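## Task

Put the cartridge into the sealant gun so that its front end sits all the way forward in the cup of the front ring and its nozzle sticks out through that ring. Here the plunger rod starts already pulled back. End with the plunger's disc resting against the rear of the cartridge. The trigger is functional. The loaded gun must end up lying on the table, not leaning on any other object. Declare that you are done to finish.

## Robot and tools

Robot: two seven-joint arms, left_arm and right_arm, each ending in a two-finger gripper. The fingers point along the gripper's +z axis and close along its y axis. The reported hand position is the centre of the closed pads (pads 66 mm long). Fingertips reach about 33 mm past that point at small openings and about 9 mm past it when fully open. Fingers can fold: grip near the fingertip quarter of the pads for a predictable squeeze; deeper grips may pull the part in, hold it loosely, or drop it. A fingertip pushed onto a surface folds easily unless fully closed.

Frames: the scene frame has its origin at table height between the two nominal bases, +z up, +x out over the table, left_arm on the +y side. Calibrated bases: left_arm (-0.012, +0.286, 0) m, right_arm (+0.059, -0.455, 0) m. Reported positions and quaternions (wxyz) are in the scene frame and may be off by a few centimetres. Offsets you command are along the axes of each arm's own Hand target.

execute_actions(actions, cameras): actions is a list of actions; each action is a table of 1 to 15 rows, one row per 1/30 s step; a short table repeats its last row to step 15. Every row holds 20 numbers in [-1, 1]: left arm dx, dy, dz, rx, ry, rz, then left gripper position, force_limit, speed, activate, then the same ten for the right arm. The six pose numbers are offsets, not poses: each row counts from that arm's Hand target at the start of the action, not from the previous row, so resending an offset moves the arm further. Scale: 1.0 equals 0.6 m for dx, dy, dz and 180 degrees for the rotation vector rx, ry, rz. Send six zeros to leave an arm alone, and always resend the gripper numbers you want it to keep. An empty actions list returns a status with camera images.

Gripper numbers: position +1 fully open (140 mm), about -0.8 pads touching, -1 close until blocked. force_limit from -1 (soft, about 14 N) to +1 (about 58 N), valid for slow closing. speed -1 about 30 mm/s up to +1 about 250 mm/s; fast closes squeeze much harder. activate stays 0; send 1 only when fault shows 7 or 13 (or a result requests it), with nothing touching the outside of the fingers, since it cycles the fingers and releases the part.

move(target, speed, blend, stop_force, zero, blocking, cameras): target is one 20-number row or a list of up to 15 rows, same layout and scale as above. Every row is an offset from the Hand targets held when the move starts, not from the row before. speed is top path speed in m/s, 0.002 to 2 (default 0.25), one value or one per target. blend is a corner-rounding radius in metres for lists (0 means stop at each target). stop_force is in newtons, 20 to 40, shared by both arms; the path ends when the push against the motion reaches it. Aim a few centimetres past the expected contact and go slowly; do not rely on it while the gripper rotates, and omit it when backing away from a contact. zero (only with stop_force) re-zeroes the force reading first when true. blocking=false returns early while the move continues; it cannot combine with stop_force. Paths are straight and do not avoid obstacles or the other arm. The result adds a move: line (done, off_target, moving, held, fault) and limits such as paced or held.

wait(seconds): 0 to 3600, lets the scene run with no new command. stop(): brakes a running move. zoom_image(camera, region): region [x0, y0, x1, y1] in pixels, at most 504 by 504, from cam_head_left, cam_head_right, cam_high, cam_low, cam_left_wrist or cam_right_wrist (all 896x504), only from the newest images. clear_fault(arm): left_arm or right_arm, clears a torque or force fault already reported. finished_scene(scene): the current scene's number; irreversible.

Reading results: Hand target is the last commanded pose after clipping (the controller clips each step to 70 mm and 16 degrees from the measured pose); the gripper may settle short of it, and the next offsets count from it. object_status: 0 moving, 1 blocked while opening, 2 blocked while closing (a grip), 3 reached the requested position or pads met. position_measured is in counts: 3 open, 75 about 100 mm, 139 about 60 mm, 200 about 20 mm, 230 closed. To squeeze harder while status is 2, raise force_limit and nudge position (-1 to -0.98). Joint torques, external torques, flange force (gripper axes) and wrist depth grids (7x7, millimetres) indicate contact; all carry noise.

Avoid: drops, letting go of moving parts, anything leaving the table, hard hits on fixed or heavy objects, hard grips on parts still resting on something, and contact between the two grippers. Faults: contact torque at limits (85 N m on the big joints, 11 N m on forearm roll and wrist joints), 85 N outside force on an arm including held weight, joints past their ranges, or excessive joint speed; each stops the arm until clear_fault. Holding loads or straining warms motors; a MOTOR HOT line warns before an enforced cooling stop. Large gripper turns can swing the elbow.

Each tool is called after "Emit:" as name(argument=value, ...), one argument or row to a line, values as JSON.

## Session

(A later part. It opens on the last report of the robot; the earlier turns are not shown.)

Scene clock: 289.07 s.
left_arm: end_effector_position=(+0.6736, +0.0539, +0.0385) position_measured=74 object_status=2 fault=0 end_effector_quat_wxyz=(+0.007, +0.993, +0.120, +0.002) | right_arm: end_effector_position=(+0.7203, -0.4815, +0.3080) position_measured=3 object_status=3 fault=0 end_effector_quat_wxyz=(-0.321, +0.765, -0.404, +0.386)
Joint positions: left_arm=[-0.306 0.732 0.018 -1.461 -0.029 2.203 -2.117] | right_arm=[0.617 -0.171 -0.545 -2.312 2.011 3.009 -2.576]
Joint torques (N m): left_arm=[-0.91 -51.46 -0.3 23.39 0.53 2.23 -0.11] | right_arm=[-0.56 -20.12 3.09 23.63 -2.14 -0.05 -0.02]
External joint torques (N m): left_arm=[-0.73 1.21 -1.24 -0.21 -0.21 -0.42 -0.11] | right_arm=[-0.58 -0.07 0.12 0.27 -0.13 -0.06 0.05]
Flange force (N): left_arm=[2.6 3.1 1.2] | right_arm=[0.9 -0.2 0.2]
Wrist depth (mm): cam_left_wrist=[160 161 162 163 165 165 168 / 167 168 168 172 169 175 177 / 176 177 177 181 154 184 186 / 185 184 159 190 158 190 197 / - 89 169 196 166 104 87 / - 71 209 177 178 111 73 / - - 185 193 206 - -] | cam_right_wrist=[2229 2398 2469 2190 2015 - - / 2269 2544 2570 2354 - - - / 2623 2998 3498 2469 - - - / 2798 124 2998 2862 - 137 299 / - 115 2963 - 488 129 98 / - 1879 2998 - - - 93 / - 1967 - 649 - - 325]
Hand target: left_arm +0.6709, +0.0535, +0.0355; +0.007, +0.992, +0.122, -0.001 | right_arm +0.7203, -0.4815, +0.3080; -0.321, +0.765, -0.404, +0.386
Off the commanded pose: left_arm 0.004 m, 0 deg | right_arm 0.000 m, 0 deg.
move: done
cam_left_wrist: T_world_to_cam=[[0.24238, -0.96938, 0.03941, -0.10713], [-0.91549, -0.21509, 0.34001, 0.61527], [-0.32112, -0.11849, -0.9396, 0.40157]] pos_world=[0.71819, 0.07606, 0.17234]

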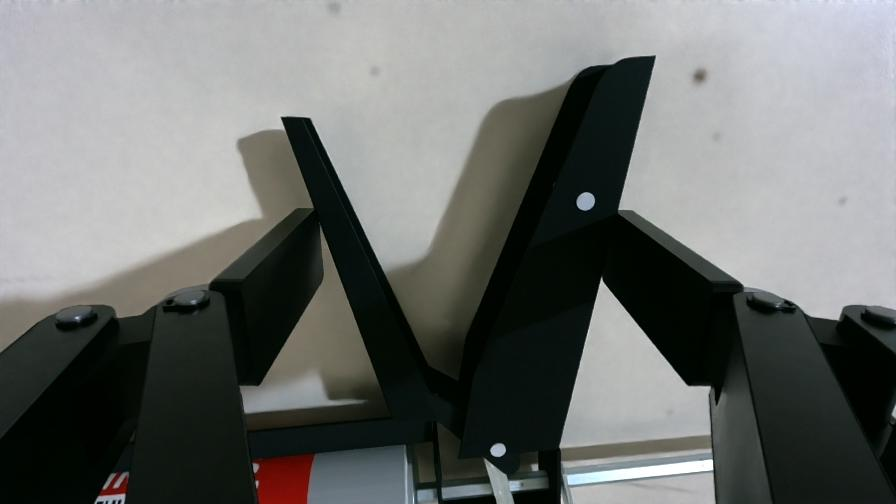

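Emit:
move(
  target=[
    [0,0,0,0,0,0,1,-1,-0.6,0,0,0,0,0,0,0,1,1,1,0],
    [-0.06,0.05,-0.361,0,0,0,1,-1,-0.6,0,0,0,0,0,0,0,1,1,1,0],
  ],
  speed=0.3,
  cameras=["cam_left_wrist","cam_low"],
)

Emit:
zoom_image(
  camera="cam_left_wrist",
  region=[350, 130, 650, 330],
)

Emit:
zoom_image(
  camera="cam_low",
  region=[260, 160, 540, 320],
)

Scene clock: 298.40 s.
left_arm: end_effector_position=(+0.6441, +0.0177, +0.2532) position_measured=3 object_status=3 fault=0 end_effector_quat_wxyz=(+0.009, +0.993, +0.120, +0.000) | right_arm: end_effector_position=(+0.7203, -0.4815, +0.3080) position_measured=3 object_status=3 fault=0 end_effector_quat_wxyz=(-0.321, +0.765, -0.404, +0.386)
Joint positions: left_arm=[-0.365 0.507 0.018 -1.271 -0.025 1.786 -2.184] | right_arm=[0.617 -0.171 -0.545 -2.312 2.011 3.009 -2.576]
Joint velocities: left_arm=[0.001 0 0 0 0.001 -0.004 -0.004] | right_arm=[within noise]
Joint torques (N m): left_arm=[-0.1 -49 0.46 26.77 0.97 2.56 -0.17] | right_arm=[-0.51 -20.15 3.08 23.63 -2.12 -0.06 0]
External joint torques (N m): left_arm=[-0.13 -0.4 -0.3 1.88 0.09 -0.08 -0.18] | right_arm=[-0.59 -0.2 0.05 0.3 -0.11 -0.05 0.07]
Flange force (N): left_arm=[8.7 6.9 -4.9] | right_arm=[1.0 -0.2 -0.2]
Wrist depth (mm): cam_left_wrist=[- - 356 357 357 352 370 / - - 371 349 - 403 380 / 398 392 389 363 - 411 411 / 402 135 370 411 436 138 417 / - 107 432 - 462 128 92 / - 100 466 - - 501 97 / - - 486 509 508 493 -] | cam_right_wrist=[2152 2269 2596 2376 1761 - - / 2421 2596 2830 2332 - - - / 2596 2708 3314 2570 - - - / 2928 126 3314 2596 - 137 108 / - 115 2862 - 481 128 98 / - 1922 2895 - - - 93 / - 2421 - - - - -]
Hand target: left_arm +0.6435, +0.0187, +0.2527; +0.007, +0.992, +0.122, -0.001 | right_arm +0.7203, -0.4815, +0.3080; -0.321, +0.765, -0.404, +0.386
Off the commanded pose: left_arm 0.001 m, 0 deg | right_arm 0.000 m, 0 deg.
move: done
cam_left_wrist: T_world_to_cam=[[0.24148, -0.96951, 0.04159, -0.14347], [-0.91435, -0.21297, 0.3444, 0.50551], [-0.32504, -0.12119, -0.9379, 0.59173]] pos_world=[0.68919, 0.04027, 0.38685]
Images, in order (width x height): cam_low 896x504, cam_left_wrist 896x504.

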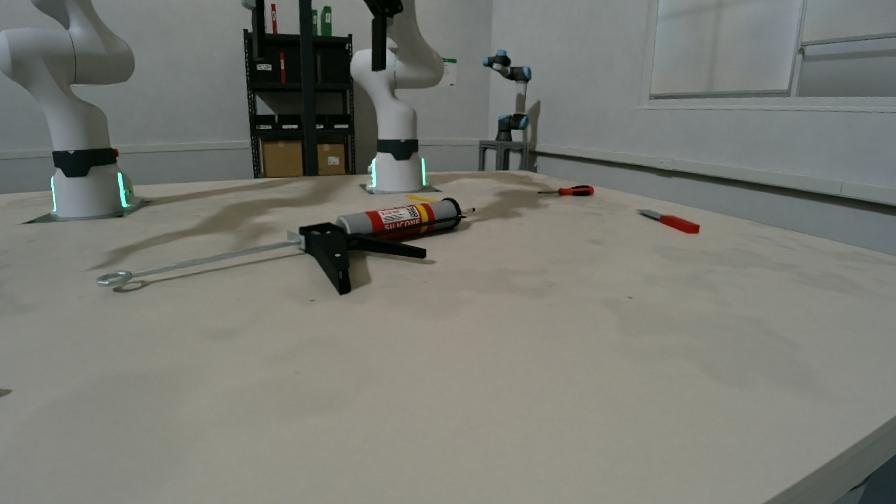

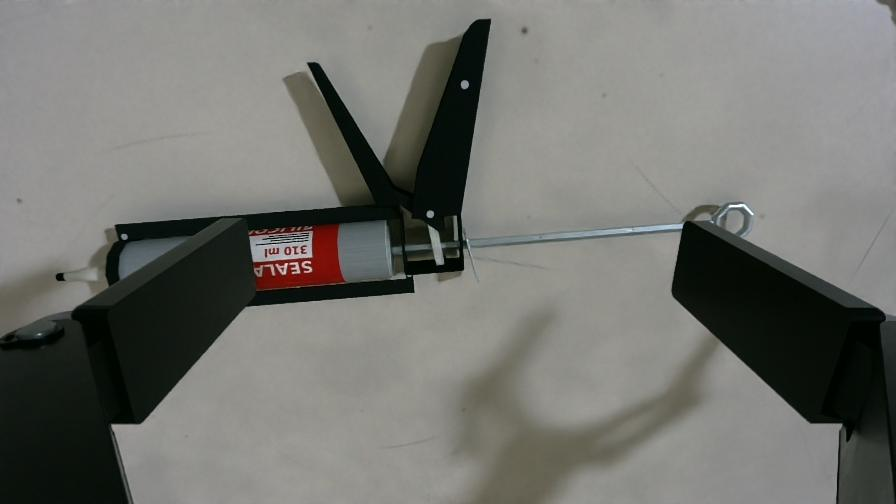

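Scaled by 1.680 from the camera's image (finer frame: 1280x720).

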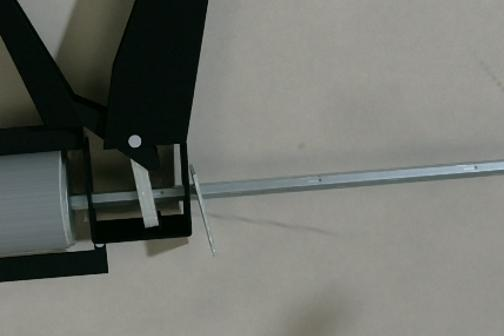

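Scaled by 1.800 from the camera's image (finer frame: 1280x720).

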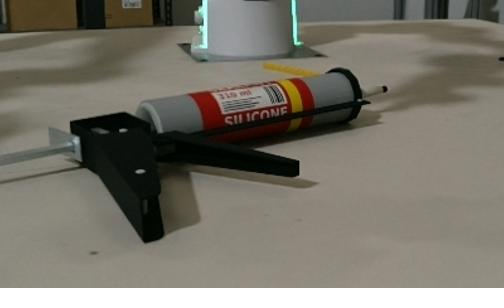

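Emit:
finished_scene(
  scene=2,
)

The scene is finished: the task was done.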